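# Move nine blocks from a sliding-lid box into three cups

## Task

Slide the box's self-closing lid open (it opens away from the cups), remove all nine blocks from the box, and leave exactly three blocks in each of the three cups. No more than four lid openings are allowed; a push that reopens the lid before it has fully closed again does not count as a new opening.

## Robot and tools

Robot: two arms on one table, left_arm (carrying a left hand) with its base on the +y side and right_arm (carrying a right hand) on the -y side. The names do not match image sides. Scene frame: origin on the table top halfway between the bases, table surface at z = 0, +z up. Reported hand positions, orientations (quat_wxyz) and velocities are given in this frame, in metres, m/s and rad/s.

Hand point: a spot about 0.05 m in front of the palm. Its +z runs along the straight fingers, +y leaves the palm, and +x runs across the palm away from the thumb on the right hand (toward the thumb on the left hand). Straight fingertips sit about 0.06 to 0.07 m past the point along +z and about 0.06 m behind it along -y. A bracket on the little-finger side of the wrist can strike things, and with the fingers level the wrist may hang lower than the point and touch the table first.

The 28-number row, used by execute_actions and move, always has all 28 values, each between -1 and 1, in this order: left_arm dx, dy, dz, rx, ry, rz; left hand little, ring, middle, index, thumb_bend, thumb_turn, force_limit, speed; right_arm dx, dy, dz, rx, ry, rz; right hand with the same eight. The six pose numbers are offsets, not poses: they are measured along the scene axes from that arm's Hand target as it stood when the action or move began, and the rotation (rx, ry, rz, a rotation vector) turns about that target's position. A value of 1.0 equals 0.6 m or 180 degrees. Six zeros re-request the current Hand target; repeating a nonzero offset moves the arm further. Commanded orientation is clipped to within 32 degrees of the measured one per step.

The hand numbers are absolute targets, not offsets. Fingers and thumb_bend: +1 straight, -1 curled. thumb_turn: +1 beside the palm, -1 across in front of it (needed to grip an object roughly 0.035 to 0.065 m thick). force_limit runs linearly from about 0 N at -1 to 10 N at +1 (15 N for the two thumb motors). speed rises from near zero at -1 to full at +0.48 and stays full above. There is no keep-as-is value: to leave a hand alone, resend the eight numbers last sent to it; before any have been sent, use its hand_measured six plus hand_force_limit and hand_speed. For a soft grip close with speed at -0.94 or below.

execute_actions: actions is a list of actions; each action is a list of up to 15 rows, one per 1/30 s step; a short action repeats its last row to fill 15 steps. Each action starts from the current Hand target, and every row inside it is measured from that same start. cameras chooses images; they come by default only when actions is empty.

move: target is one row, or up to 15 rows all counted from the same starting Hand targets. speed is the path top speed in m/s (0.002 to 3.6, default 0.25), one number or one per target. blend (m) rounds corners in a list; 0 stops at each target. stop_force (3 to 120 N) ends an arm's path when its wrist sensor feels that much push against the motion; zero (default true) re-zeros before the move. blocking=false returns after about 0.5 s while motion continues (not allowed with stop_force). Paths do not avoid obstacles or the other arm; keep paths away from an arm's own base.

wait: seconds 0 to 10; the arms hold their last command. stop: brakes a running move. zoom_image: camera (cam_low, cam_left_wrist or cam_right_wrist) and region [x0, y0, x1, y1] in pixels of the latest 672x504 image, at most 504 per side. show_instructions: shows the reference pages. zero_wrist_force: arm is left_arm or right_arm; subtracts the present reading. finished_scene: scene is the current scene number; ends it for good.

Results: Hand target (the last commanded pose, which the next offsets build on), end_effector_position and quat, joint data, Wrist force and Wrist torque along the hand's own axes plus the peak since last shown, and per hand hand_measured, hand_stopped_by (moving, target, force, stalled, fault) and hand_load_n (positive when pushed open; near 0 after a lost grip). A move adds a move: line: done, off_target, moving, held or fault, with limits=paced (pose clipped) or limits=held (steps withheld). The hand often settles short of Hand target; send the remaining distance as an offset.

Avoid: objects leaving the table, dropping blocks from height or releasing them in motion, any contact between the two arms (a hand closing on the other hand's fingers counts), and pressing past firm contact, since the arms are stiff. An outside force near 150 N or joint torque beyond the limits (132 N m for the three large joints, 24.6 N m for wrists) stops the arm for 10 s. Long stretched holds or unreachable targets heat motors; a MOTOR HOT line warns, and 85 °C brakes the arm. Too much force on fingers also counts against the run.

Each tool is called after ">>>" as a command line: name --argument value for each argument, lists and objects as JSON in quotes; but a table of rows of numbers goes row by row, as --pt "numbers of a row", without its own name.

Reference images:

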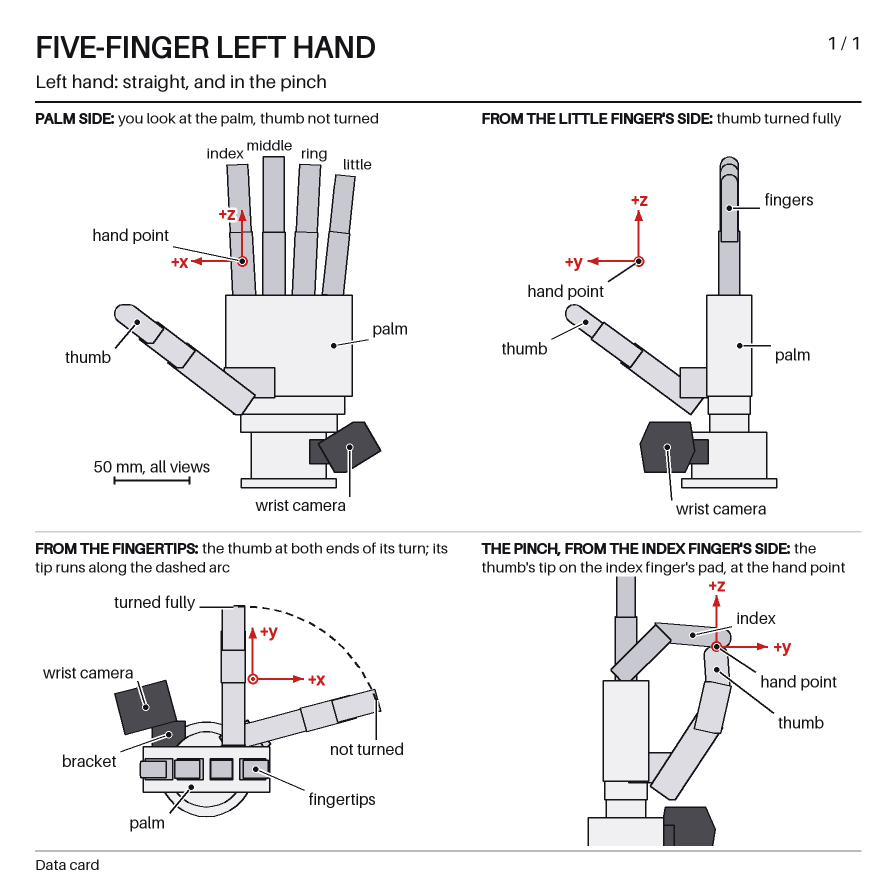

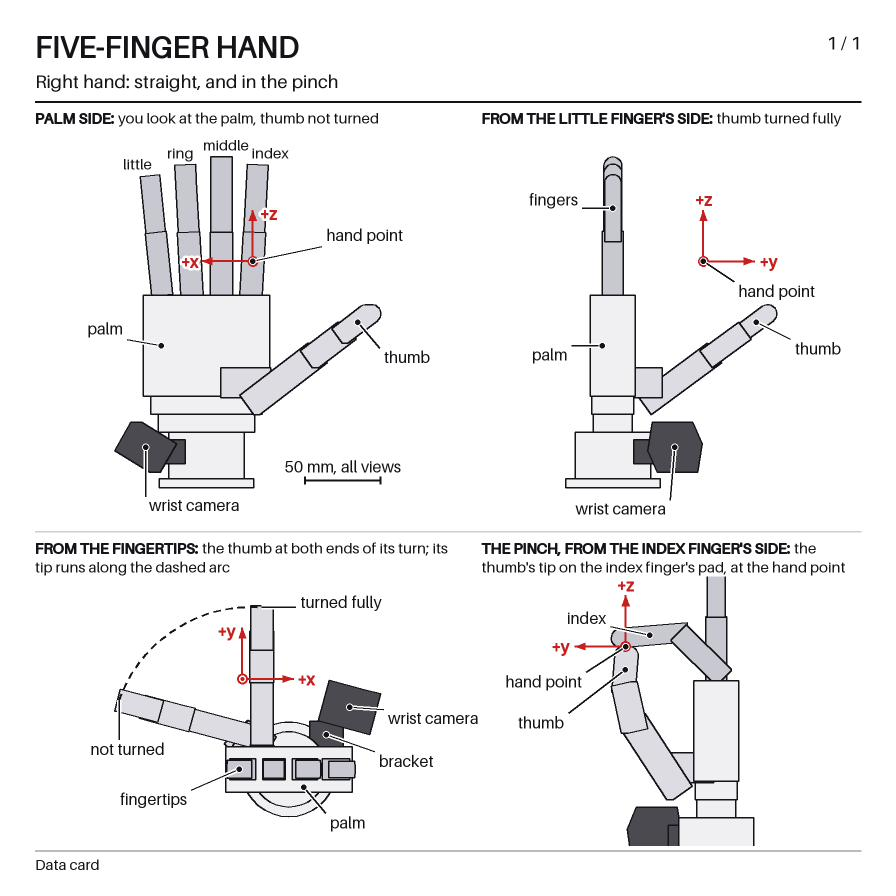

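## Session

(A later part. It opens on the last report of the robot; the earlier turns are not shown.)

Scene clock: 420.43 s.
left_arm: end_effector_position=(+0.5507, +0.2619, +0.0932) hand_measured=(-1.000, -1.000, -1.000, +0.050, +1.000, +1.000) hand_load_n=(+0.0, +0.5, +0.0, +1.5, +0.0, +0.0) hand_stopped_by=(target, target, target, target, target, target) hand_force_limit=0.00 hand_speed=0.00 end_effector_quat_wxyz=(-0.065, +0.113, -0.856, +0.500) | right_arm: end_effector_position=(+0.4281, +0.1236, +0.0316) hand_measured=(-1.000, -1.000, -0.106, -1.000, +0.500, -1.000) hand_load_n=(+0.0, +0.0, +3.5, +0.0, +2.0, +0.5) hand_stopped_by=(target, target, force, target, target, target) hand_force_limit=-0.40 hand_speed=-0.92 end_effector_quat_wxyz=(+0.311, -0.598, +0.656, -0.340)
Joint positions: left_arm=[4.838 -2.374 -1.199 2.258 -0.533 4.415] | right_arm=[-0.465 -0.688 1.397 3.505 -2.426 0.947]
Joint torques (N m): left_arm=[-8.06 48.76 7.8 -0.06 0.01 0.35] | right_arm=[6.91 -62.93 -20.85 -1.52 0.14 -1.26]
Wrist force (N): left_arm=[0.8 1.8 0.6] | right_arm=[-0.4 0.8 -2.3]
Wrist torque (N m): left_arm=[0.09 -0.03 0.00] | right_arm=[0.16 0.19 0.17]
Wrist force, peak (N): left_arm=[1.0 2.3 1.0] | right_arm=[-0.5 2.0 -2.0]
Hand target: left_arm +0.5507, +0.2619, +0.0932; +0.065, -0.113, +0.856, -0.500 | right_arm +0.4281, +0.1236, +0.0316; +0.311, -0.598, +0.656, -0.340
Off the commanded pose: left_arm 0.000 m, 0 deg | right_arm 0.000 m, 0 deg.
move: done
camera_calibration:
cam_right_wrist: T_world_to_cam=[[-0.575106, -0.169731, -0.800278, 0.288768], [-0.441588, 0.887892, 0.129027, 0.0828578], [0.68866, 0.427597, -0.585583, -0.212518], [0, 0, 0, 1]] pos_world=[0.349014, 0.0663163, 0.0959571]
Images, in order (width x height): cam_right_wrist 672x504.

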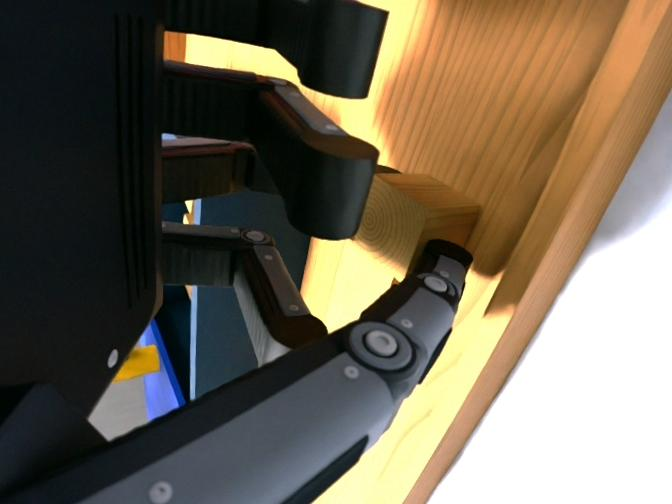

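>>> move --pt "0 0 0 0 0 0 -1 -1 -1 0.05 1 1 0 0 0 0 0.1 0 0 0 -1 -1 -0.35 -1 0.5 -1 -0.4 -0.92" --pt "0 0 0 0 0 0 -1 -1 -1 0.05 1 1 0 0 0.0457 -0.1607 0.15 0 0 0 -1 -1 -0.35 -1 0.5 -1 -0.4 -0.92" --speed '[0.1,0.2]' --blend '[0.02,0]' --cameras '["cam_right_wrist"]'

>>> zoom_image --camera "cam_right_wrist" --region '[352, 0, 672, 320]'

Scene clock: 425.40 s.
left_arm: end_effector_position=(+0.5507, +0.2619, +0.0932) hand_measured=(-1.000, -1.000, -1.000, +0.050, +1.000, +1.000) hand_load_n=(+0.0, +0.0, +0.5, +2.0, +0.0, -0.5) hand_stopped_by=(target, target, target, target, target, target) hand_force_limit=0.00 hand_speed=0.00 end_effector_quat_wxyz=(-0.065, +0.113, -0.856, +0.500) | right_arm: end_effector_position=(+0.4556, +0.0272, +0.1216) hand_measured=(-1.000, -1.000, -0.106, -1.000, +0.500, -1.000) hand_load_n=(+0.0, -0.5, +3.0, +0.0, +2.5, +0.5) hand_stopped_by=(target, target, force, target, target, target) hand_force_limit=-0.40 hand_speed=-0.92 end_effector_quat_wxyz=(+0.311, -0.598, +0.656, -0.340)
Joint positions: left_arm=[4.838 -2.374 -1.199 2.258 -0.533 4.415] | right_arm=[-0.574 -0.953 1.646 3.42 -2.37 0.81]
Joint torques (N m): left_arm=[-10.49 49.74 7.6 -0.13 -0.2 0.27] | right_arm=[1.79 -48.52 -11.74 -3.19 -3.24 -0.52]
Wrist force (N): left_arm=[0.8 2.0 0.9] | right_arm=[-0.8 1.6 -1.7]
Wrist torque (N m): left_arm=[0.08 -0.02 0.01] | right_arm=[0.19 0.22 0.02]
Wrist force, peak (N): left_arm=[1.1 2.3 1.3] | right_arm=[-1.6 2.0 -2.1]
Hand target: left_arm +0.5507, +0.2619, +0.0932; +0.065, -0.113, +0.856, -0.500 | right_arm +0.4555, +0.0271, +0.1216; +0.311, -0.598, +0.656, -0.340
Off the commanded pose: left_arm 0.000 m, 0 deg | right_arm 0.000 m, 0 deg.
move: done
camera_calibration:
cam_right_wrist: T_world_to_cam=[[-0.575142, -0.169659, -0.800268, 0.360203], [-0.441543, 0.887905, 0.129093, 0.168908], [0.68866, 0.427599, -0.585583, -0.137464], [0, 0, 0, 1]] pos_world=[0.376414, -0.0300834, 0.185957]
Images, in order (width x height): cam_right_wrist 672x504.

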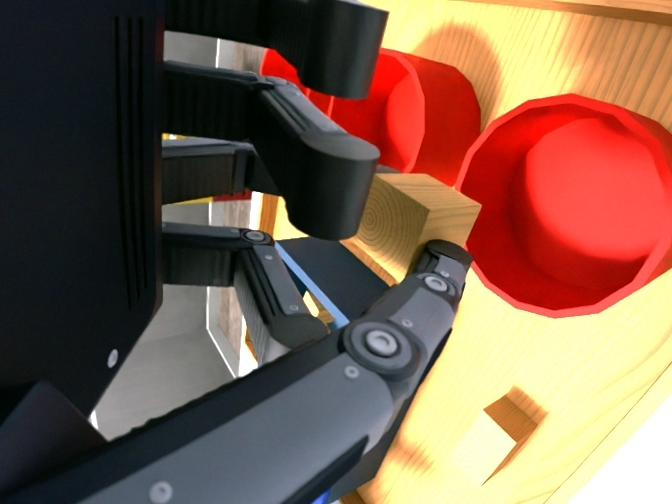

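Scaled by 1.575.

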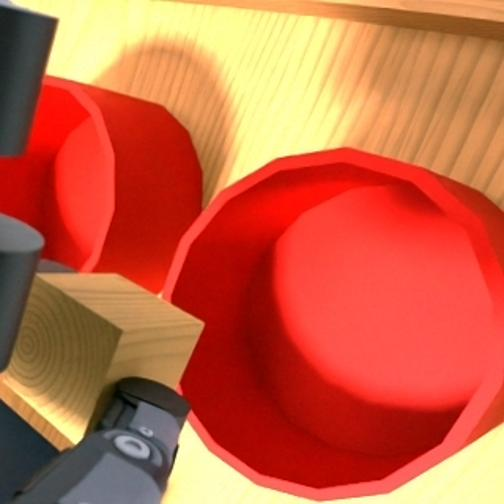

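>>> move --target '[0,0,0,0,0,0,-1,-1,-1,0.05,1,1,0,0, -0.0232,-0.0292,-0.0777,0,0,0,-1,-1,-0.35,-1,0.5,-1,-0.4,-0.92]' --speed 0.12

>>> move --target '[0,0,0,0,0,0,-1,-1,-1,0.05,1,1,0,0, 0,0,-0.0625,0,0,0,-1,-1,-0.35,-1,0.5,-1,-0.4,-0.92]' --speed 0.015 --stop_force 3 --cameras '["cam_right_wrist"]'

Scene clock: 434.07 s.
left_arm: end_effector_position=(+0.5507, +0.2619, +0.0932) hand_measured=(-1.000, -1.000, -1.000, +0.050, +1.000, +1.000) hand_load_n=(+0.0, +0.5, +0.0, +1.5, +0.0, +0.0) hand_stopped_by=(target, target, target, target, target, target) hand_force_limit=0.00 hand_speed=0.00 end_effector_quat_wxyz=(-0.065, +0.113, -0.856, +0.500) | right_arm: end_effector_position=(+0.4416, +0.0096, +0.0749) hand_measured=(-1.000, -1.000, -0.106, -1.000, +0.500, -1.000) hand_load_n=(+0.0, +0.5, +3.5, +0.0, +2.5, +0.5) hand_stopped_by=(target, target, force, target, target, target) hand_force_limit=-0.40 hand_speed=-0.92 end_effector_quat_wxyz=(+0.311, -0.598, +0.656, -0.340)
Joint positions: left_arm=[4.838 -2.374 -1.199 2.258 -0.533 4.415] | right_arm=[-0.571 -0.916 1.738 3.293 -2.371 0.813]
Joint torques (N m): left_arm=[-11.93 50.99 6.8 -0.1 -0.17 0.28] | right_arm=[1.64 -55.73 -22.04 -2.65 -1.54 -1.62]
Wrist force (N): left_arm=[0.8 1.8 0.9] | right_arm=[-0.5 1.7 -1.4]
Wrist torque (N m): left_arm=[0.06 -0.02 0.01] | right_arm=[0.19 0.15 0.09]
Wrist force, peak (N): left_arm=[0.7 2.6 0.9] | right_arm=[0.0 3.0 -1.2]
Hand target: left_arm +0.5507, +0.2619, +0.0932; +0.065, -0.113, +0.856, -0.500 | right_arm +0.4416, +0.0096, +0.0750; +0.311, -0.598, +0.656, -0.340
Off the commanded pose: left_arm 0.000 m, 0 deg | right_arm 0.000 m, 0 deg.
move: done

Scene clock: 437.07 s.
left_arm: end_effector_position=(+0.5507, +0.2619, +0.0932) hand_measured=(-1.000, -1.000, -1.000, +0.050, +1.000, +1.000) hand_load_n=(+0.0, +0.0, +0.0, +2.0, +0.0, -0.5) hand_stopped_by=(target, target, target, target, target, target) hand_force_limit=0.00 hand_speed=0.00 end_effector_quat_wxyz=(-0.065, +0.113, -0.856, +0.500) | right_arm: end_effector_position=(+0.4416, +0.0096, +0.0464) hand_measured=(-1.000, -1.000, -0.106, -1.000, +0.500, -1.000) hand_load_n=(+0.0, +0.0, +3.0, +0.0, +2.0, +0.5) hand_stopped_by=(target, target, force, target, target, target) hand_force_limit=-0.40 hand_speed=-0.92 end_effector_quat_wxyz=(+0.311, -0.598, +0.656, -0.340)
Joint positions: left_arm=[4.838 -2.374 -1.199 2.258 -0.533 4.415] | right_arm=[-0.571 -0.865 1.744 3.236 -2.371 0.813]
Joint torques (N m): left_arm=[-13.25 51.38 8.36 -0.11 -0.23 0.23] | right_arm=[-7.59 -56.75 -22.53 -3.97 0.67 -0.11]
Wrist force (N): left_arm=[0.4 2.1 0.9] | right_arm=[-1.2 1.0 -2.0]
Wrist torque (N m): left_arm=[0.12 0.04 -0.03] | right_arm=[0.17 0.24 0.07]
Wrist force, peak (N): left_arm=[1.0 2.3 0.9] | right_arm=[-1.9 -4.3 -6.6]
Hand target: left_arm +0.5507, +0.2619, +0.0932; +0.065, -0.113, +0.856, -0.500 | right_arm +0.4416, +0.0096, +0.0464; +0.311, -0.598, +0.656, -0.340 (not the last commanded pose)
Off the commanded pose: left_arm 0.000 m, 0 deg | right_arm 0.009 m, 0 deg.
move: contact (right_arm)
camera_calibration:
cam_right_wrist: T_world_to_cam=[[-0.575156, -0.169761, -0.800235, 0.289039], [-0.441557, 0.887911, 0.129001, 0.188122], [0.688638, 0.427545, -0.585647, -0.164389], [0, 0, 0, 1]] pos_world=[0.362514, -0.0476838, 0.110757]
Images, in order (width x height): cam_right_wrist 672x504.

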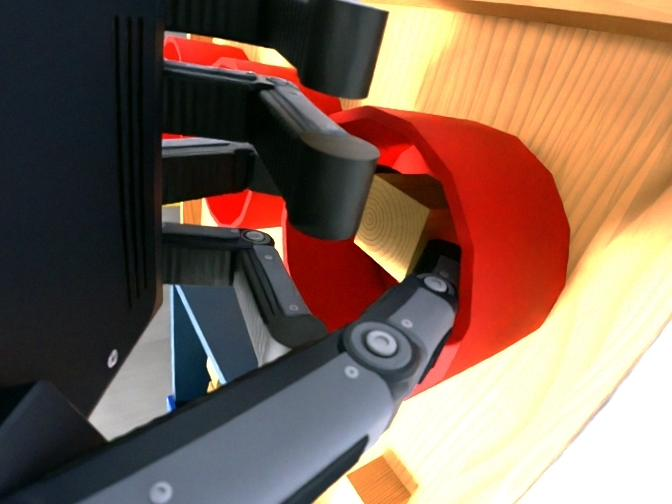

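>>> move --target '[0,0,0,0,0,0,-1,-1,-1,0.05,1,1,0,0, 0,0,0.0015,0,0,0,-1,-1,-0.35,-1,0.5,-1,-0.4,-0.92]' --speed 0.02

>>> move --target '[0,0,0,0,0,0,-1,-1,-1,0.05,1,1,0,0, 0,0,0,0,0,0,-1,-1,-0.04,-1,0.5,-1,-0.4,-0.85]' --speed 0.02 --cameras '["cam_right_wrist"]'

>>> move --target '[0,0,0,0,0,0,-1,-1,-1,0.05,1,1,0,0, 0,0,0,0,0,0,-1,-1,-0.075,-1,0.5,-1,-0.4,-0.85]' --speed 0.02

>>> move --pt "0 0 0 0 0 0 -1 -1 -1 0.05 1 1 0 0 0 0 0.06 0 0 0 -1 -1 -0.075 -1 0.5 -1 -0.4 -0.85" --pt "0 0 0 0 0 0 -1 -1 -1 0.05 1 1 0 0 0 0.01 0.14 0 0 0 -1 -1 -0.075 -1 0.5 -1 -0.4 -0.85" --pt "0 0 0 0 0 0 -1 -1 -1 0.05 1 1 0 0 -0.0093 0.234 0.14 0 0 0 -1 -1 0.08 -1 0.5 -1 -0.4 0" --speed '[0.05,0.15,0.2]' --blend '[0.005,0.0,0]' --cameras '["cam_right_wrist"]'

>>> zoom_image --camera "cam_right_wrist" --region '[400, 100, 672, 370]'

Scene clock: 451.37 s.
left_arm: end_effector_position=(+0.5507, +0.2619, +0.0932) hand_measured=(-1.000, -1.000, -1.000, +0.050, +1.000, +1.000) hand_load_n=(+0.0, +0.0, +0.5, +2.0, +0.0, -0.5) hand_stopped_by=(target, target, target, target, target, target) hand_force_limit=0.00 hand_speed=0.00 end_effector_quat_wxyz=(-0.065, +0.113, -0.856, +0.500) | right_arm: end_effector_position=(+0.4416, +0.0096, +0.0473) hand_measured=(-1.000, -1.000, -0.106, -1.000, +0.500, -1.000) hand_load_n=(+0.0, +0.0, +3.0, +0.0, +2.5, +0.5) hand_stopped_by=(target, target, force, target, target, target) hand_force_limit=-0.40 hand_speed=-0.92 end_effector_quat_wxyz=(+0.311, -0.598, +0.656, -0.340)
Joint positions: left_arm=[4.838 -2.374 -1.199 2.258 -0.533 4.415] | right_arm=[-0.571 -0.866 1.744 3.237 -2.371 0.813]
Joint torques (N m): left_arm=[-13.06 51.72 7.68 -0.18 -0.29 0.2] | right_arm=[-6.71 -54.65 -24.66 -1.65 0.74 -0.24]
Wrist force (N): left_arm=[0.8 1.3 0.4] | right_arm=[-0.7 1.7 -1.7]
Wrist torque (N m): left_arm=[0.07 -0.01 -0.01] | right_arm=[0.20 0.20 0.10]
Wrist force, peak (N): left_arm=[1.2 2.3 0.8] | right_arm=[-1.1 1.2 -2.2]
Hand target: left_arm +0.5507, +0.2619, +0.0932; +0.065, -0.113, +0.856, -0.500 | right_arm +0.4416, +0.0096, +0.0473; +0.311, -0.598, +0.656, -0.340
Off the commanded pose: left_arm 0.000 m, 0 deg | right_arm 0.000 m, 0 deg.
move: done

Scene clock: 451.87 s.
left_arm: end_effector_position=(+0.5507, +0.2619, +0.0932) hand_measured=(-1.000, -1.000, -1.000, +0.050, +1.000, +1.000) hand_load_n=(+0.0, +0.0, +0.0, +1.5, +0.0, +0.0) hand_stopped_by=(target, target, target, target, target, target) hand_force_limit=0.00 hand_speed=0.00 end_effector_quat_wxyz=(-0.065, +0.113, -0.856, +0.500) | right_arm: end_effector_position=(+0.4416, +0.0096, +0.0473) hand_measured=(-1.000, -1.000, -0.040, -1.000, +0.500, -1.000) hand_load_n=(+0.0, +0.0, -1.5, +0.0, -1.5, -0.5) hand_stopped_by=(target, target, target, target, target, target) hand_force_limit=-0.40 hand_speed=-0.85 end_effector_quat_wxyz=(+0.311, -0.598, +0.656, -0.340)
Joint positions: left_arm=[4.838 -2.374 -1.199 2.258 -0.533 4.415] | right_arm=[-0.571 -0.866 1.744 3.237 -2.371 0.813]
Joint torques (N m): left_arm=[-12.94 52.22 7.56 -0.15 -0.3 0.31] | right_arm=[-6.04 -49.5 -23.6 -2.99 0.61 -0.14]
Wrist force (N): left_arm=[0.9 1.4 0.8] | right_arm=[-0.7 0.6 -2.3]
Wrist torque (N m): left_arm=[0.04 -0.03 0.01] | right_arm=[0.16 0.19 0.09]
Wrist force, peak (N): left_arm=[0.9 2.3 0.9] | right_arm=[-0.8 0.6 -2.6]
Hand target: left_arm +0.5507, +0.2619, +0.0932; +0.065, -0.113, +0.856, -0.500 | right_arm +0.4416, +0.0096, +0.0473; +0.311, -0.598, +0.656, -0.340
Off the commanded pose: left_arm 0.000 m, 0 deg | right_arm 0.000 m, 0 deg.
move: done
camera_calibration:
cam_right_wrist: T_world_to_cam=[[-0.575142, -0.169659, -0.800268, 0.289779], [-0.441543, 0.887905, 0.129093, 0.187901], [0.68866, 0.427599, -0.585583, -0.163918], [0, 0, 0, 1]] pos_world=[0.362514, -0.0475834, 0.111657]
Images, in order (width x height): cam_right_wrist 672x504.

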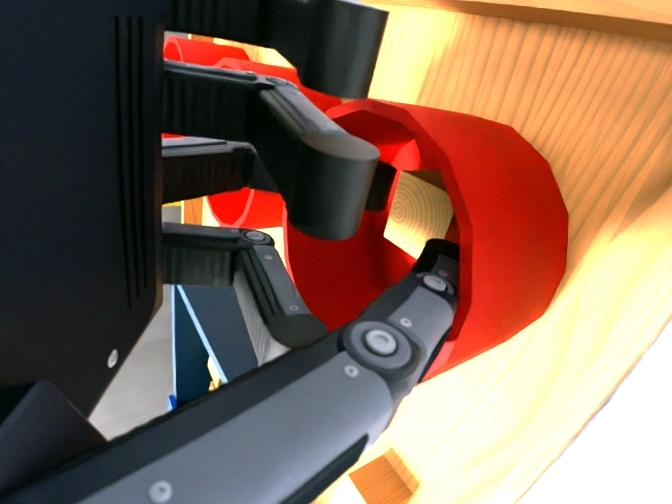

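Scene clock: 452.37 s.
left_arm: end_effector_position=(+0.5507, +0.2619, +0.0932) hand_measured=(-1.000, -1.000, -1.000, +0.050, +1.000, +1.000) hand_load_n=(+0.0, +0.0, +0.0, +2.0, +0.0, -0.5) hand_stopped_by=(target, target, target, target, target, target) hand_force_limit=0.00 hand_speed=0.00 end_effector_quat_wxyz=(-0.065, +0.113, -0.856, +0.500) | right_arm: end_effector_position=(+0.4416, +0.0096, +0.0473) hand_measured=(-1.000, -1.000, -0.074, -1.000, +0.500, -1.000) hand_load_n=(+0.0, +0.0, +0.0, +0.0, +0.0, +0.0) hand_stopped_by=(target, target, target, target, target, target) hand_force_limit=-0.40 hand_speed=-0.85 end_effector_quat_wxyz=(+0.311, -0.598, +0.656, -0.340)
Joint positions: left_arm=[4.838 -2.374 -1.199 2.258 -0.533 4.415] | right_arm=[-0.571 -0.866 1.744 3.237 -2.371 0.813]
Joint torques (N m): left_arm=[-12.97 52.57 7.82 -0.24 -0.33 0.26] | right_arm=[-7.49 -45.3 -22.45 -3.82 0.69 -0.18]
Wrist force (N): left_arm=[0.9 2.0 0.7] | right_arm=[-0.7 1.0 -1.5]
Wrist torque (N m): left_arm=[0.11 -0.03 0.00] | right_arm=[0.13 0.18 0.10]
Wrist force, peak (N): left_arm=[0.7 2.0 1.0] | right_arm=[-0.8 1.4 -1.8]
Hand target: left_arm +0.5507, +0.2619, +0.0932; +0.065, -0.113, +0.856, -0.500 | right_arm +0.4416, +0.0096, +0.0473; +0.311, -0.598, +0.656, -0.340
Off the commanded pose: left_arm 0.000 m, 0 deg | right_arm 0.000 m, 0 deg.
move: done

Scene clock: 455.40 s.
left_arm: end_effector_position=(+0.5507, +0.2619, +0.0932) hand_measured=(-1.000, -1.000, -1.000, +0.050, +1.000, +1.000) hand_load_n=(+0.0, +0.0, -0.5, +2.0, +0.0, +0.0) hand_stopped_by=(target, target, target, target, target, target) hand_force_limit=0.00 hand_speed=0.00 end_effector_quat_wxyz=(-0.065, +0.113, -0.856, +0.500) | right_arm: end_effector_position=(+0.4360, +0.1500, +0.1313) hand_measured=(-1.000, -1.000, +0.080, -1.000, +0.500, -1.000) hand_load_n=(+0.0, +0.0, +0.0, +0.5, +0.0, +0.0) hand_stopped_by=(target, target, target, target, target, target) hand_force_limit=-0.40 hand_speed=0.00 end_effector_quat_wxyz=(+0.311, -0.598, +0.656, -0.340)
Joint positions: left_arm=[4.838 -2.374 -1.199 2.258 -0.533 4.415] | right_arm=[-0.458 -0.769 1.247 3.743 -2.43 0.956]
Joint torques (N m): left_arm=[-13.11 53.24 7.83 -0.12 -0.3 0.3] | right_arm=[-9.33 -46.52 -30.07 -1.31 0.47 -0.44]
Wrist force (N): left_arm=[1.0 1.8 0.3] | right_arm=[-0.4 2.0 -1.6]
Wrist torque (N m): left_arm=[0.15 -0.04 0.00] | right_arm=[0.24 0.16 0.28]
Wrist force, peak (N): left_arm=[0.7 2.6 0.9] | right_arm=[-2.3 2.0 -2.0]
Hand target: left_arm +0.5507, +0.2619, +0.0932; +0.065, -0.113, +0.856, -0.500 | right_arm +0.4360, +0.1500, +0.1313; +0.311, -0.598, +0.656, -0.340
Off the commanded pose: left_arm 0.000 m, 0 deg | right_arm 0.000 m, 0 deg.
move: done
camera_calibration:
cam_right_wrist: T_world_to_cam=[[-0.575142, -0.169659, -0.800268, 0.377601], [-0.441543, 0.887905, 0.129093, 0.0499225], [0.68866, 0.427599, -0.585583, -0.170907], [0, 0, 0, 1]] pos_world=[0.356914, 0.0928166, 0.195657]
Images, in order (width x height): cam_right_wrist 672x504.

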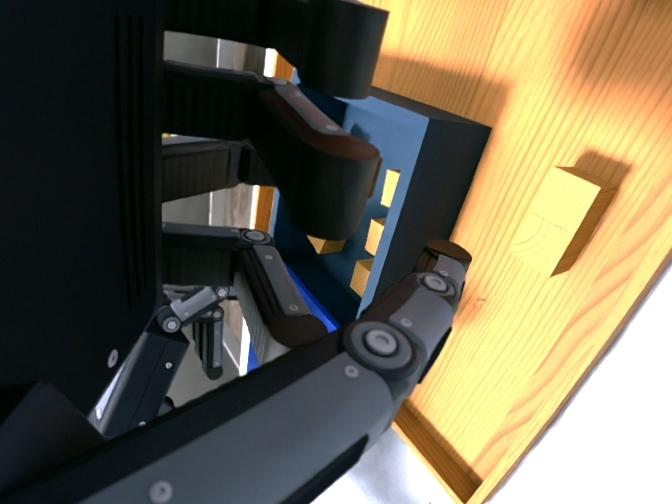

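Scaled by 1.853.

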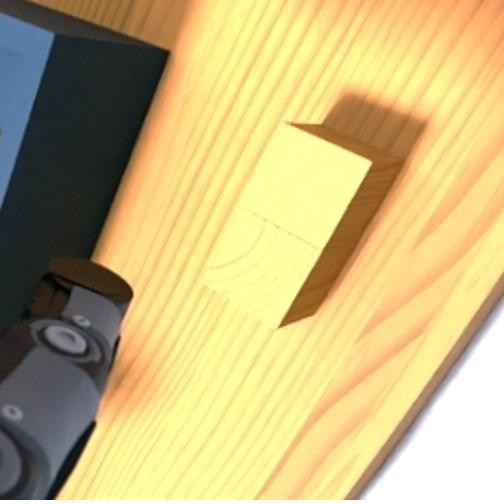

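>>> move --target '[0,0,0,0,0,0,-1,-1,-1,0.05,1,1,0,0, -0.0073,-0.0072,-0.1022,0,0,0,-1,-1,0.08,-1,0.5,-1,-0.4,0]' --speed 0.12

>>> move --target '[0,0,0,0,0,0,-1,-1,-1,0.05,1,1,0,0, 0,0,-0.064,0,0,0,-1,-1,0.08,-1,0.5,-1,-0.4,0]' --speed 0.02 --stop_force 3

>>> move --target '[0,0,0,0,0,0,-1,-1,-1,0.05,1,1,0,0, 0,0,0,0,0,0,-1,-1,-0.35,-1,0.5,-1,-0.4,-0.92]' --speed 0.02 --cameras '["cam_right_wrist"]'

Scene clock: 461.97 s.
left_arm: end_effector_position=(+0.5507, +0.2619, +0.0932) hand_measured=(-1.000, -1.000, -1.000, +0.050, +1.000, +1.000) hand_load_n=(+0.0, +0.0, +0.0, +1.5, +0.0, +0.0) hand_stopped_by=(target, target, target, target, target, target) hand_force_limit=0.00 hand_speed=0.00 end_effector_quat_wxyz=(-0.065, +0.113, -0.856, +0.500) | right_arm: end_effector_position=(+0.4316, +0.1457, +0.0699) hand_measured=(-1.000, -1.000, +0.080, -1.000, +0.500, -1.000) hand_load_n=(+0.0, +0.0, +0.0, +0.0, +0.0, +0.0) hand_stopped_by=(target, target, target, target, target, target) hand_force_limit=-0.40 hand_speed=0.00 end_effector_quat_wxyz=(+0.311, -0.598, +0.656, -0.340)
Joint positions: left_arm=[4.838 -2.374 -1.199 2.258 -0.533 4.415] | right_arm=[-0.455 -0.704 1.302 3.625 -2.431 0.96]
Joint torques (N m): left_arm=[-13.35 53.23 7.86 -0.18 -0.21 0.23] | right_arm=[3.61 -62.21 -29.21 -2.33 -2.69 -1.39]
Wrist force (N): left_arm=[0.9 1.5 0.5] | right_arm=[-0.6 1.6 -1.9]
Wrist torque (N m): left_arm=[0.10 -0.02 0.00] | right_arm=[0.21 0.20 0.06]
Wrist force, peak (N): left_arm=[0.6 2.5 1.0] | right_arm=[-0.4 3.0 -1.3]
Hand target: left_arm +0.5507, +0.2619, +0.0932; +0.065, -0.113, +0.856, -0.500 | right_arm +0.4317, +0.1457, +0.0700; +0.311, -0.598, +0.656, -0.340
Off the commanded pose: left_arm 0.000 m, 0 deg | right_arm 0.000 m, 0 deg.
move: done

Scene clock: 464.93 s.
left_arm: end_effector_position=(+0.5507, +0.2619, +0.0932) hand_measured=(-1.000, -1.000, -1.000, +0.050, +1.000, +1.000) hand_load_n=(+0.0, +0.0, +0.0, +2.0, +0.0, +0.0) hand_stopped_by=(target, target, target, target, target, target) hand_force_limit=0.00 hand_speed=0.00 end_effector_quat_wxyz=(-0.065, +0.113, -0.856, +0.500) | right_arm: end_effector_position=(+0.4317, +0.1457, +0.0316) hand_measured=(-1.000, -1.000, +0.080, -1.000, +0.500, -1.000) hand_load_n=(-0.5, +0.0, +0.0, +0.0, +0.0, +0.0) hand_stopped_by=(target, target, target, target, target, target) hand_force_limit=-0.40 hand_speed=0.00 end_effector_quat_wxyz=(+0.311, -0.598, +0.656, -0.340)
Joint positions: left_arm=[4.838 -2.374 -1.199 2.258 -0.533 4.415] | right_arm=[-0.455 -0.648 1.311 3.562 -2.431 0.96]
Joint torques (N m): left_arm=[-13.07 54.12 7.96 -0.2 -0.31 0.32] | right_arm=[-6.67 -66.7 -14.84 -1.18 0.52 -1.53]
Wrist force (N): left_arm=[0.8 2.2 0.7] | right_arm=[-0.8 1.8 -1.9]
Wrist torque (N m): left_arm=[0.15 -0.02 -0.01] | right_arm=[0.25 0.25 0.04]
Wrist force, peak (N): left_arm=[0.9 2.4 0.6] | right_arm=[-0.7 2.0 -2.1]
Hand target: left_arm +0.5507, +0.2619, +0.0932; +0.065, -0.113, +0.856, -0.500 | right_arm +0.4317, +0.1457, +0.0316; +0.311, -0.598, +0.656, -0.340
Off the commanded pose: left_arm 0.000 m, 0 deg | right_arm 0.000 m, 0 deg.
move: done

Scene clock: 466.03 s.
left_arm: end_effector_position=(+0.5507, +0.2619, +0.0932) hand_measured=(-1.000, -1.000, -1.000, +0.050, +1.000, +1.000) hand_load_n=(+0.0, +0.0, +0.0, +2.0, +0.0, +0.0) hand_stopped_by=(target, target, target, target, target, target) hand_force_limit=0.00 hand_speed=0.00 end_effector_quat_wxyz=(-0.065, +0.113, -0.856, +0.500) | right_arm: end_effector_position=(+0.4317, +0.1457, +0.0316) hand_measured=(-1.000, -1.000, -0.106, -1.000, +0.500, -1.000) hand_load_n=(+0.0, +0.0, +3.5, +0.0, +2.5, +0.5) hand_stopped_by=(target, target, force, target, target, target) hand_force_limit=-0.40 hand_speed=-0.92 end_effector_quat_wxyz=(+0.311, -0.598, +0.656, -0.340)
Joint positions: left_arm=[4.838 -2.374 -1.199 2.258 -0.533 4.415] | right_arm=[-0.455 -0.649 1.311 3.562 -2.431 0.96]
Joint torques (N m): left_arm=[-13.88 54.19 8.02 -0.19 -0.42 0.24] | right_arm=[-7.92 -64.78 -24.32 -1.28 0.44 -1.47]
Wrist force (N): left_arm=[0.7 1.9 0.9] | right_arm=[-0.7 1.2 -2.4]
Wrist torque (N m): left_arm=[0.07 -0.01 0.01] | right_arm=[0.21 0.24 0.04]
Wrist force, peak (N): left_arm=[1.3 2.2 0.7] | right_arm=[-0.6 0.7 -2.8]
Hand target: left_arm +0.5507, +0.2619, +0.0932; +0.065, -0.113, +0.856, -0.500 | right_arm +0.4317, +0.1457, +0.0316; +0.311, -0.598, +0.656, -0.340
Off the commanded pose: left_arm 0.000 m, 0 deg | right_arm 0.000 m, 0 deg.
move: done
camera_calibration:
cam_right_wrist: T_world_to_cam=[[-0.575106, -0.169731, -0.800278, 0.294532], [-0.441588, 0.887892, 0.129027, 0.0647809], [0.68866, 0.427597, -0.585583, -0.224378], [0, 0, 0, 1]] pos_world=[0.352514, 0.0884163, 0.0959571]
Images, in order (width x height): cam_right_wrist 672x504.

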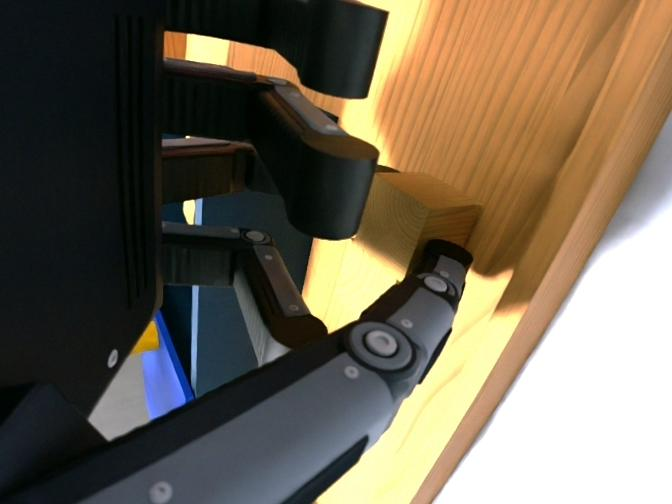

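>>> move --pt "0 0 0 0 0 0 -1 -1 -1 0.05 1 1 0 0 0 0 0.1 0 0 0 -1 -1 -0.35 -1 0.5 -1 -0.4 -0.92" --pt "0 0 0 0 0 0 -1 -1 -1 0.05 1 1 0 0 0.0397 -0.1977 0.15 0 0 0 -1 -1 -0.35 -1 0.5 -1 -0.4 -0.92" --speed '[0.1,0.2]' --blend '[0.02,0]' --cameras '["cam_right_wrist"]'

>>> zoom_image --camera "cam_right_wrist" --region '[352, 0, 672, 320]'

Scene clock: 472.33 s.
left_arm: end_effector_position=(+0.5507, +0.2619, +0.0932) hand_measured=(-1.000, -1.000, -1.000, +0.050, +1.000, +1.000) hand_load_n=(+0.0, +0.0, +0.0, +2.0, +0.0, +0.0) hand_stopped_by=(target, target, target, target, target, target) hand_force_limit=0.00 hand_speed=0.00 end_effector_quat_wxyz=(-0.065, +0.113, -0.856, +0.500) | right_arm: end_effector_position=(+0.4555, +0.0272, +0.1216) hand_measured=(-1.000, -1.000, -0.106, -1.000, +0.500, -1.000) hand_load_n=(+0.0, +0.0, +3.0, +0.0, +2.5, +0.5) hand_stopped_by=(target, target, force, target, target, target) hand_force_limit=-0.40 hand_speed=-0.92 end_effector_quat_wxyz=(+0.311, -0.598, +0.656, -0.340)
Joint positions: left_arm=[4.838 -2.374 -1.199 2.258 -0.533 4.415] | right_arm=[-0.574 -0.953 1.646 3.42 -2.37 0.81]
Joint torques (N m): left_arm=[-13.37 55.06 7.95 -0.12 -0.29 0.16] | right_arm=[2.06 -49.39 -9.55 -3.24 -3.29 -0.12]
Wrist force (N): left_arm=[0.6 2.0 0.8] | right_arm=[-1.0 1.9 -1.7]
Wrist torque (N m): left_arm=[0.09 0.01 -0.01] | right_arm=[0.22 0.24 0.02]
Wrist force, peak (N): left_arm=[1.2 2.2 1.2] | right_arm=[-1.8 1.8 -2.3]
Hand target: left_arm +0.5507, +0.2619, +0.0932; +0.065, -0.113, +0.856, -0.500 | right_arm +0.4555, +0.0271, +0.1216; +0.311, -0.598, +0.656, -0.340
Off the commanded pose: left_arm 0.000 m, 0 deg | right_arm 0.000 m, 0 deg.
move: done
camera_calibration:
cam_right_wrist: T_world_to_cam=[[-0.575142, -0.169659, -0.800268, 0.360203], [-0.441543, 0.887905, 0.129093, 0.168908], [0.68866, 0.427599, -0.585583, -0.137464], [0, 0, 0, 1]] pos_world=[0.376414, -0.0300834, 0.185957]
Images, in order (width x height): cam_right_wrist 672x504.

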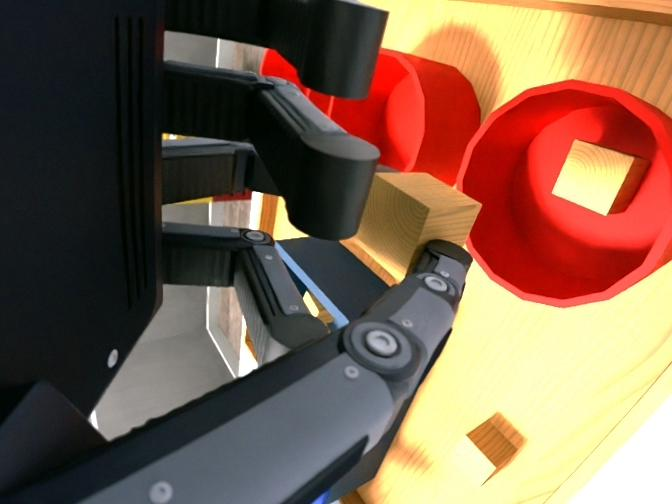

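Scaled by 1.575.

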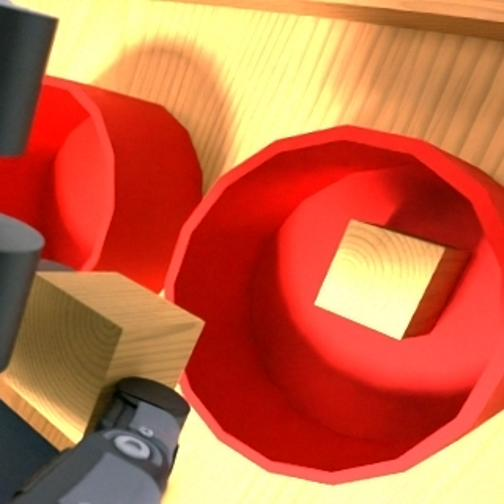

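>>> move --target '[0,0,0,0,0,0,-1,-1,-1,0.05,1,1,0,0, -0.0163,0.0075,-0.0777,0,0,0,-1,-1,-0.35,-1,0.5,-1,-0.4,-0.92]' --speed 0.12

>>> move --target '[0,0,0,0,0,0,-1,-1,-1,0.05,1,1,0,0, 0,0,-0.0625,0,0,0,-1,-1,-0.35,-1,0.5,-1,-0.4,-0.92]' --speed 0.015 --stop_force 3 --cameras '["cam_right_wrist"]'

Scene clock: 480.03 s.
left_arm: end_effector_position=(+0.5507, +0.2619, +0.0932) hand_measured=(-1.000, -1.000, -1.000, +0.050, +1.000, +1.000) hand_load_n=(+0.0, +0.0, +0.0, +2.0, +0.0, +0.0) hand_stopped_by=(target, target, target, target, target, target) hand_force_limit=0.00 hand_speed=0.00 end_effector_quat_wxyz=(-0.065, +0.113, -0.856, +0.500) | right_arm: end_effector_position=(+0.4456, +0.0316, +0.0748) hand_measured=(-1.000, -1.000, -0.106, -1.000, +0.500, -1.000) hand_load_n=(+0.0, +0.0, +3.0, +0.0, +2.5, +0.5) hand_stopped_by=(target, target, force, target, target, target) hand_force_limit=-0.40 hand_speed=-0.92 end_effector_quat_wxyz=(+0.311, -0.598, +0.656, -0.340)
Joint positions: left_arm=[4.838 -2.374 -1.199 2.258 -0.533 4.415] | right_arm=[-0.557 -0.882 1.667 3.342 -2.379 0.83]
Joint torques (N m): left_arm=[-13.13 55.77 7.79 -0.12 -0.23 0.27] | right_arm=[-8.32 -55.85 -25.97 -1.8 -0.41 -1.57]
Wrist force (N): left_arm=[1.1 2.0 0.7] | right_arm=[-0.8 1.6 -1.4]
Wrist torque (N m): left_arm=[0.10 -0.08 0.02] | right_arm=[0.16 0.21 0.09]
Wrist force, peak (N): left_arm=[0.7 2.4 1.1] | right_arm=[-0.9 3.0 -1.0]
Hand target: left_arm +0.5507, +0.2619, +0.0932; +0.065, -0.113, +0.856, -0.500 | right_arm +0.4457, +0.0316, +0.0750; +0.311, -0.598, +0.656, -0.340
Off the commanded pose: left_arm 0.000 m, 0 deg | right_arm 0.000 m, 0 deg.
move: done

Scene clock: 483.03 s.
left_arm: end_effector_position=(+0.5507, +0.2619, +0.0932) hand_measured=(-1.000, -1.000, -1.000, +0.050, +1.000, +1.000) hand_load_n=(+0.5, +0.0, +0.0, +1.5, +0.0, +0.0) hand_stopped_by=(target, target, target, target, target, target) hand_force_limit=0.00 hand_speed=0.00 end_effector_quat_wxyz=(-0.065, +0.113, -0.856, +0.500) | right_arm: end_effector_position=(+0.4457, +0.0316, +0.0504) hand_measured=(-1.000, -1.000, -0.106, -1.000, +0.500, -1.000) hand_load_n=(+0.0, +0.0, +1.5, +0.0, +1.5, +0.0) hand_stopped_by=(target, target, force, target, target, target) hand_force_limit=-0.40 hand_speed=-0.92 end_effector_quat_wxyz=(+0.311, -0.598, +0.656, -0.340)
Joint positions: left_arm=[4.838 -2.374 -1.199 2.258 -0.533 4.415] | right_arm=[-0.557 -0.84 1.673 3.294 -2.379 0.83]
Joint torques (N m): left_arm=[-13.64 56.08 7.37 -0.01 -0.26 0.26] | right_arm=[-7.59 -58.93 -26.18 -3.95 0.73 -1.21]
Wrist force (N): left_arm=[0.5 2.3 0.8] | right_arm=[-0.5 1.8 -1.8]
Wrist torque (N m): left_arm=[0.14 0.02 -0.02] | right_arm=[0.22 0.22 0.13]
Wrist force, peak (N): left_arm=[1.1 2.3 1.2] | right_arm=[0.8 -1.6 -3.6]
Hand target: left_arm +0.5507, +0.2619, +0.0932; +0.065, -0.113, +0.856, -0.500 | right_arm +0.4457, +0.0316, +0.0504; +0.311, -0.598, +0.656, -0.340 (not the last commanded pose)
Off the commanded pose: left_arm 0.000 m, 0 deg | right_arm 0.013 m, 0 deg.
move: contact (right_arm)
camera_calibration:
cam_right_wrist: T_world_to_cam=[[-0.575142, -0.169659, -0.800268, 0.298334], [-0.441543, 0.887905, 0.129093, 0.169866], [0.68866, 0.427599, -0.585583, -0.17429], [0, 0, 0, 1]] pos_world=[0.366614, -0.0256834, 0.114757]
Images, in order (width x height): cam_right_wrist 672x504.

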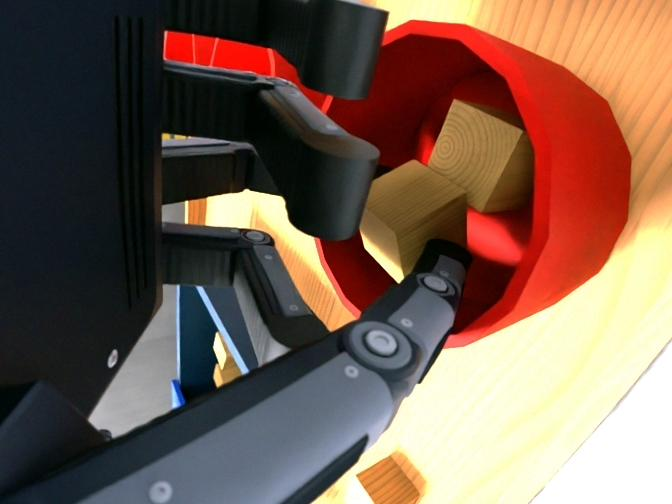

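>>> zoom_image --camera "cam_right_wrist" --region '[300, 20, 640, 360]'

Scaled by 1.482.

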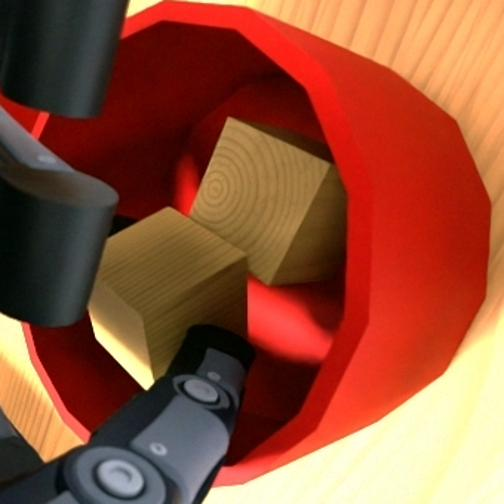

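>>> move --pt "0 0 0 0 0 0 -1 -1 -1 0.05 1 1 0 0 0 0 0.02 0 0 0 -1 -1 -0.35 -1 0.5 -1 -0.4 -0.92" --pt "0 0 0 0 0 0 -1 -1 -1 0.05 1 1 0 0 0.0038 0.0063 0.02 0 0 0 -1 -1 -0.35 -1 0.5 -1 -0.4 -0.92" --speed 0.05

>>> move --target '[0,0,0,0,0,0,-1,-1,-1,0.05,1,1,0,0, 0,0,-0.042,0,0,0,-1,-1,-0.35,-1,0.5,-1,-0.4,-0.92]' --speed 0.012 --stop_force 3 --cameras '["cam_right_wrist"]'

>>> zoom_image --camera "cam_right_wrist" --region '[300, 20, 640, 360]'

Scene clock: 490.13 s.
left_arm: end_effector_position=(+0.5507, +0.2619, +0.0932) hand_measured=(-1.000, -1.000, -1.000, +0.050, +1.000, +1.000) hand_load_n=(+0.0, +0.0, +0.0, +2.0, +0.0, -0.5) hand_stopped_by=(target, target, target, target, target, target) hand_force_limit=0.00 hand_speed=0.00 end_effector_quat_wxyz=(-0.065, +0.113, -0.856, +0.500) | right_arm: end_effector_position=(+0.4481, +0.0354, +0.0623) hand_measured=(-1.000, -1.000, -0.106, -1.000, +0.500, -1.000) hand_load_n=(+0.0, +0.0, +1.5, +0.0, +1.5, +0.0) hand_stopped_by=(target, target, force, target, target, target) hand_force_limit=-0.40 hand_speed=-0.92 end_effector_quat_wxyz=(+0.311, -0.598, +0.656, -0.340)
Joint positions: left_arm=[4.838 -2.374 -1.199 2.258 -0.533 4.415] | right_arm=[-0.557 -0.853 1.655 3.325 -2.379 0.83]
Joint torques (N m): left_arm=[-12.81 56.9 7.68 -0.12 -0.26 0.21] | right_arm=[9.13 -59.42 -8.01 -4.11 -2.88 1.22]
Wrist force (N): left_arm=[0.6 1.8 0.7] | right_arm=[-0.9 1.9 -1.5]
Wrist torque (N m): left_arm=[0.09 0.01 -0.01] | right_arm=[0.21 0.24 0.11]
Wrist force, peak (N): left_arm=[1.1 2.3 1.0] | right_arm=[-1.0 1.9 -1.9]
Hand target: left_arm +0.5507, +0.2619, +0.0932; +0.065, -0.113, +0.856, -0.500 | right_arm +0.4480, +0.0354, +0.0624; +0.311, -0.598, +0.656, -0.340
Off the commanded pose: left_arm 0.000 m, 0 deg | right_arm 0.000 m, 0 deg.
move: done

Scene clock: 492.63 s.
left_arm: end_effector_position=(+0.5507, +0.2619, +0.0932) hand_measured=(-1.000, -1.000, -1.000, +0.050, +1.000, +1.000) hand_load_n=(+0.5, +0.0, +0.0, +2.0, +0.0, +0.0) hand_stopped_by=(target, target, target, target, target, target) hand_force_limit=0.00 hand_speed=0.00 end_effector_quat_wxyz=(-0.065, +0.113, -0.856, +0.500) | right_arm: end_effector_position=(+0.4480, +0.0354, +0.0496) hand_measured=(-1.000, -1.000, -0.106, -1.000, +0.500, -1.000) hand_load_n=(+0.0, +0.0, +1.5, +0.0, +1.0, +0.0) hand_stopped_by=(target, target, force, target, target, target) hand_force_limit=-0.40 hand_speed=-0.92 end_effector_quat_wxyz=(+0.311, -0.598, +0.656, -0.340)
Joint positions: left_arm=[4.838 -2.374 -1.199 2.258 -0.533 4.415] | right_arm=[-0.557 -0.831 1.658 3.301 -2.379 0.83]
Joint torques (N m): left_arm=[-13.26 57.32 7.33 -0.22 -0.31 0.14] | right_arm=[8 -58.1 -24.66 -3.77 -2.41 1.02]
Wrist force (N): left_arm=[0.6 2.0 0.9] | right_arm=[-0.6 2.0 -1.6]
Wrist torque (N m): left_arm=[0.08 0.00 0.00] | right_arm=[0.23 0.21 0.12]
Wrist force, peak (N): left_arm=[0.7 2.6 0.9] | right_arm=[0.8 -1.4 -4.2]
Hand target: left_arm +0.5507, +0.2619, +0.0932; +0.065, -0.113, +0.856, -0.500 | right_arm +0.4480, +0.0354, +0.0496; +0.311, -0.598, +0.656, -0.340 (not the last commanded pose)
Off the commanded pose: left_arm 0.000 m, 0 deg | right_arm 0.012 m, 0 deg.
move: contact (right_arm)
camera_calibration:
cam_right_wrist: T_world_to_cam=[[-0.575118, -0.169736, -0.800268, 0.299593], [-0.441526, 0.88793, 0.128976, 0.167574], [0.68869, 0.427516, -0.585607, -0.177909], [0, 0, 0, 1]] pos_world=[0.368814, -0.0218837, 0.113957]
Images, in order (width x height): cam_right_wrist 672x504.

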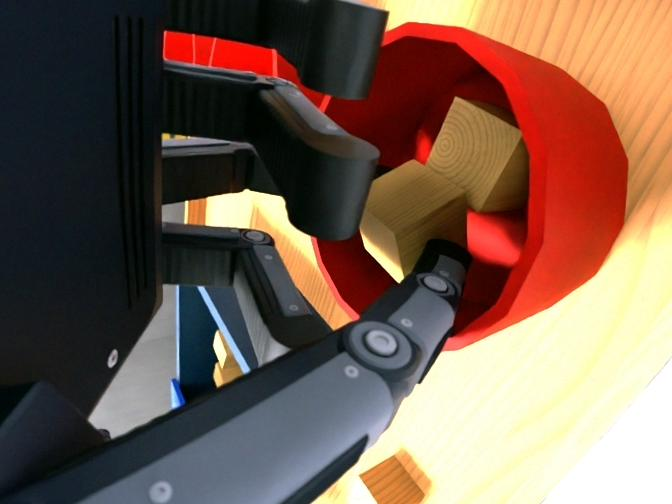

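Scaled by 1.482.

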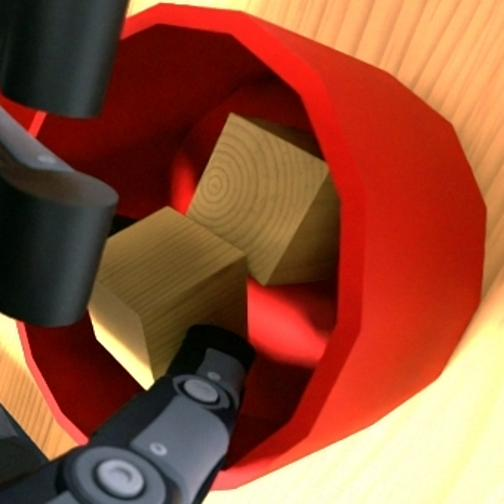

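>>> move --target '[0,0,0,0,0,0,-1,-1,-1,0.05,1,1,0,0, 0,0,0.09,0,0,0,-1,-1,-0.35,-1,0.5,-1,-0.4,-0.92]' --speed 0.08 --cameras '["cam_right_wrist"]'

>>> zoom_image --camera "cam_right_wrist" --region '[352, 30, 672, 350]'

Scene clock: 497.47 s.
left_arm: end_effector_position=(+0.5507, +0.2619, +0.0932) hand_measured=(-1.000, -1.000, -1.000, +0.050, +1.000, +1.000) hand_load_n=(+0.0, +0.5, +0.0, +2.0, +0.0, +0.0) hand_stopped_by=(target, target, target, target, target, target) hand_force_limit=0.00 hand_speed=0.00 end_effector_quat_wxyz=(-0.065, +0.113, -0.856, +0.500) | right_arm: end_effector_position=(+0.4481, +0.0355, +0.1038) hand_measured=(-1.000, -1.000, -0.106, -1.000, +0.500, -1.000) hand_load_n=(+0.0, +0.0, +1.5, +0.0, +1.0, +0.0) hand_stopped_by=(target, target, force, target, target, target) hand_force_limit=-0.40 hand_speed=-0.92 end_effector_quat_wxyz=(+0.311, -0.598, +0.656, -0.340)
Joint positions: left_arm=[4.838 -2.374 -1.199 2.258 -0.533 4.415] | right_arm=[-0.557 -0.92 1.641 3.407 -2.379 0.83]
Joint torques (N m): left_arm=[-13.5 58.09 7.39 -0.15 -0.26 0.26] | right_arm=[5.53 -36.68 -6.83 -4.25 -1.96 0.84]
Wrist force (N): left_arm=[1.0 1.9 0.5] | right_arm=[-0.7 2.1 -1.8]
Wrist torque (N m): left_arm=[0.11 -0.05 0.01] | right_arm=[0.26 0.20 0.10]
Wrist force, peak (N): left_arm=[0.8 2.6 1.0] | right_arm=[-0.9 2.2 -1.9]
Hand target: left_arm +0.5507, +0.2619, +0.0932; +0.065, -0.113, +0.856, -0.500 | right_arm +0.4480, +0.0354, +0.1036; +0.311, -0.598, +0.656, -0.340
Off the commanded pose: left_arm 0.000 m, 0 deg | right_arm 0.000 m, 0 deg.
move: done
camera_calibration:
cam_right_wrist: T_world_to_cam=[[-0.574959, -0.169454, -0.800442, 0.342938], [-0.441556, 0.887882, 0.129205, 0.160523], [0.688804, 0.427727, -0.585319, -0.146427], [0, 0, 0, 1]] pos_world=[0.368914, -0.0217827, 0.168055]
Images, in order (width x height): cam_right_wrist 672x504.

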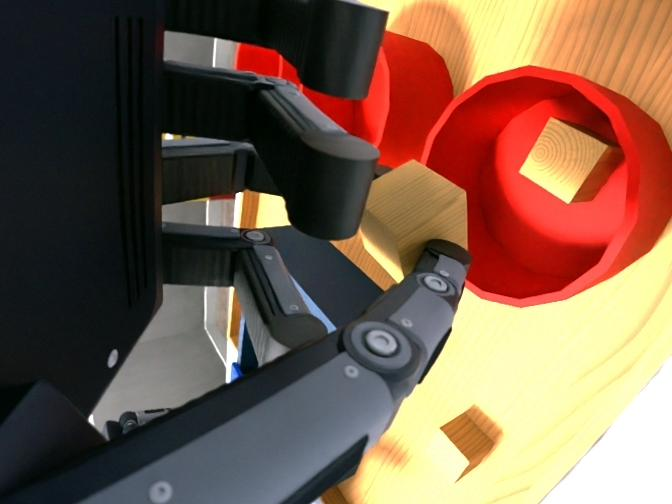

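Scaled by 1.575.

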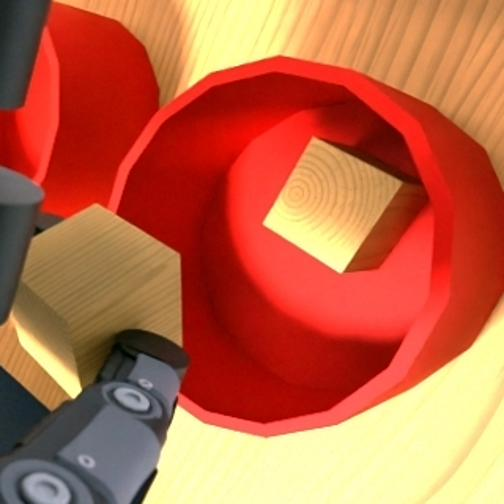

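>>> move --target '[0,0,0,0,0,0,-1,-1,-1,0.05,1,1,0,0, -0.0025,0.0107,-0.045,0,0,0,-1,-1,-0.35,-1,0.5,-1,-0.4,-0.92]' --speed 0.1

>>> move --target '[0,0,0,0,0,0,-1,-1,-1,0.05,1,1,0,0, 0,0,-0.065,0,0,0,-1,-1,-0.35,-1,0.5,-1,-0.4,-0.92]' --speed 0.012 --stop_force 3 --cameras '["cam_right_wrist"]'

>>> zoom_image --camera "cam_right_wrist" --region '[300, 20, 640, 360]'

Scene clock: 510.23 s.
left_arm: end_effector_position=(+0.5507, +0.2619, +0.0932) hand_measured=(-1.000, -1.000, -1.000, +0.050, +1.000, +1.000) hand_load_n=(+0.0, +0.0, +0.0, +1.5, +0.0, -0.5) hand_stopped_by=(target, target, target, target, target, target) hand_force_limit=0.00 hand_speed=0.00 end_effector_quat_wxyz=(-0.065, +0.113, -0.856, +0.500) | right_arm: end_effector_position=(+0.4464, +0.0419, +0.0765) hand_measured=(-1.000, -1.000, -0.106, -1.000, +0.500, -1.000) hand_load_n=(+0.5, +0.0, +1.5, +0.0, +1.5, +0.0) hand_stopped_by=(target, target, force, target, target, target) hand_force_limit=-0.40 hand_speed=-0.92 end_effector_quat_wxyz=(+0.311, -0.598, +0.656, -0.340) end_effector_velocity=(+0.000, +0.000, +0.004) end_effector_angular_velocity=(+0.001, -0.001, +0.001)
Joint positions: left_arm=[4.838 -2.374 -1.199 2.258 -0.533 4.415] | right_arm=[-0.549 -0.869 1.634 3.369 -2.383 0.839]
Joint velocities: left_arm=[within noise] | right_arm=[0 -0.006 -0.001 0.005 0 -0.001]
Joint torques (N m): left_arm=[-13.22 58.41 8.15 -0.22 -0.22 0.27] | right_arm=[-2.85 -57.83 -16.54 -0.94 -2.17 -0.88]
Wrist force (N): left_arm=[0.8 1.4 0.6] | right_arm=[-0.7 1.5 -1.6]
Wrist torque (N m): left_arm=[0.07 -0.01 0.00] | right_arm=[0.16 0.22 0.05]
Wrist force, peak (N): left_arm=[0.8 2.5 1.3] | right_arm=[-1.1 2.6 -1.5]
Hand target: left_arm +0.5507, +0.2619, +0.0932; +0.065, -0.113, +0.856, -0.500 | right_arm +0.4465, +0.0418, +0.0766; +0.311, -0.598, +0.656, -0.340
Off the commanded pose: left_arm 0.000 m, 0 deg | right_arm 0.000 m, 0 deg.
move: done

Scene clock: 513.97 s.
left_arm: end_effector_position=(+0.5507, +0.2619, +0.0932) hand_measured=(-1.000, -1.000, -1.000, +0.050, +1.000, +1.000) hand_load_n=(+0.5, +0.0, +0.0, +1.5, +0.0, -0.5) hand_stopped_by=(target, target, target, target, target, target) hand_force_limit=0.00 hand_speed=0.00 end_effector_quat_wxyz=(-0.065, +0.113, -0.856, +0.500) | right_arm: end_effector_position=(+0.4465, +0.0418, +0.0489) hand_measured=(-1.000, -1.000, -0.106, -1.000, +0.500, -1.000) hand_load_n=(-0.5, +0.0, +1.5, +0.0, +1.0, +0.0) hand_stopped_by=(target, target, force, target, target, target) hand_force_limit=-0.40 hand_speed=-0.92 end_effector_quat_wxyz=(+0.311, -0.598, +0.656, -0.340)
Joint positions: left_arm=[4.838 -2.374 -1.199 2.258 -0.533 4.415] | right_arm=[-0.549 -0.823 1.641 3.316 -2.383 0.839]
Joint torques (N m): left_arm=[-13.41 59.26 7.93 -0.12 -0.14 0.11] | right_arm=[-7.64 -59.4 -25.73 -3.71 0.79 -0.82]
Wrist force (N): left_arm=[0.8 2.0 0.5] | right_arm=[-0.1 1.9 -1.4]
Wrist torque (N m): left_arm=[0.11 -0.04 0.01] | right_arm=[0.20 0.17 0.08]
Wrist force, peak (N): left_arm=[0.9 2.3 0.8] | right_arm=[0.7 -1.0 -3.9]
Hand target: left_arm +0.5507, +0.2619, +0.0932; +0.065, -0.113, +0.856, -0.500 | right_arm +0.4465, +0.0418, +0.0489; +0.311, -0.598, +0.656, -0.340 (not the last commanded pose)
Off the commanded pose: left_arm 0.000 m, 0 deg | right_arm 0.011 m, 0 deg.
move: contact (right_arm)
camera_calibration:
cam_right_wrist: T_world_to_cam=[[-0.575142, -0.169686, -0.800261, 0.299323], [-0.441494, 0.887939, 0.129022, 0.161347], [0.68869, 0.427517, -0.585607, -0.18009], [0, 0, 0, 1]] pos_world=[0.367414, -0.0154836, 0.113257]
Images, in order (width x height): cam_right_wrist 672x504.

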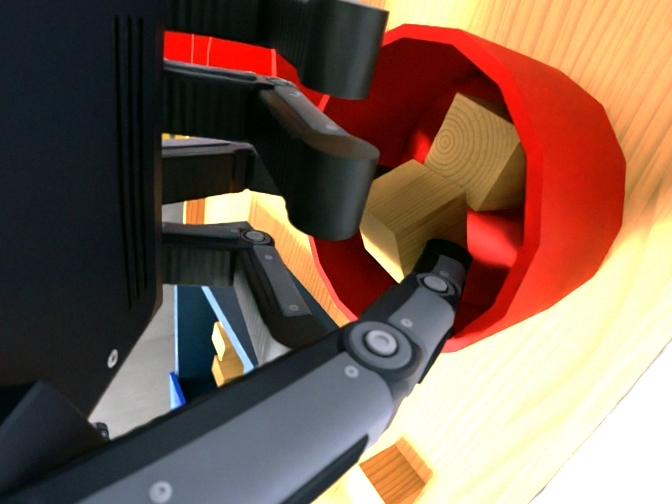

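Scaled by 1.482.

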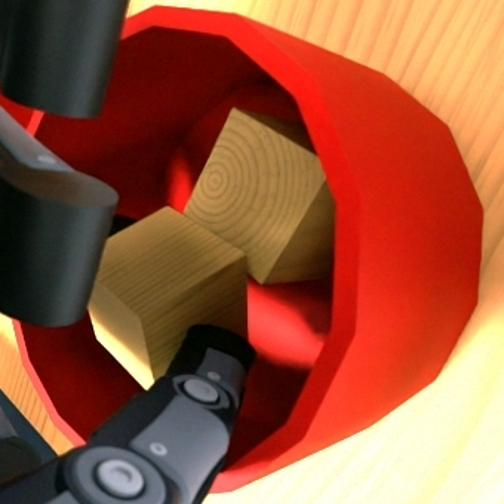

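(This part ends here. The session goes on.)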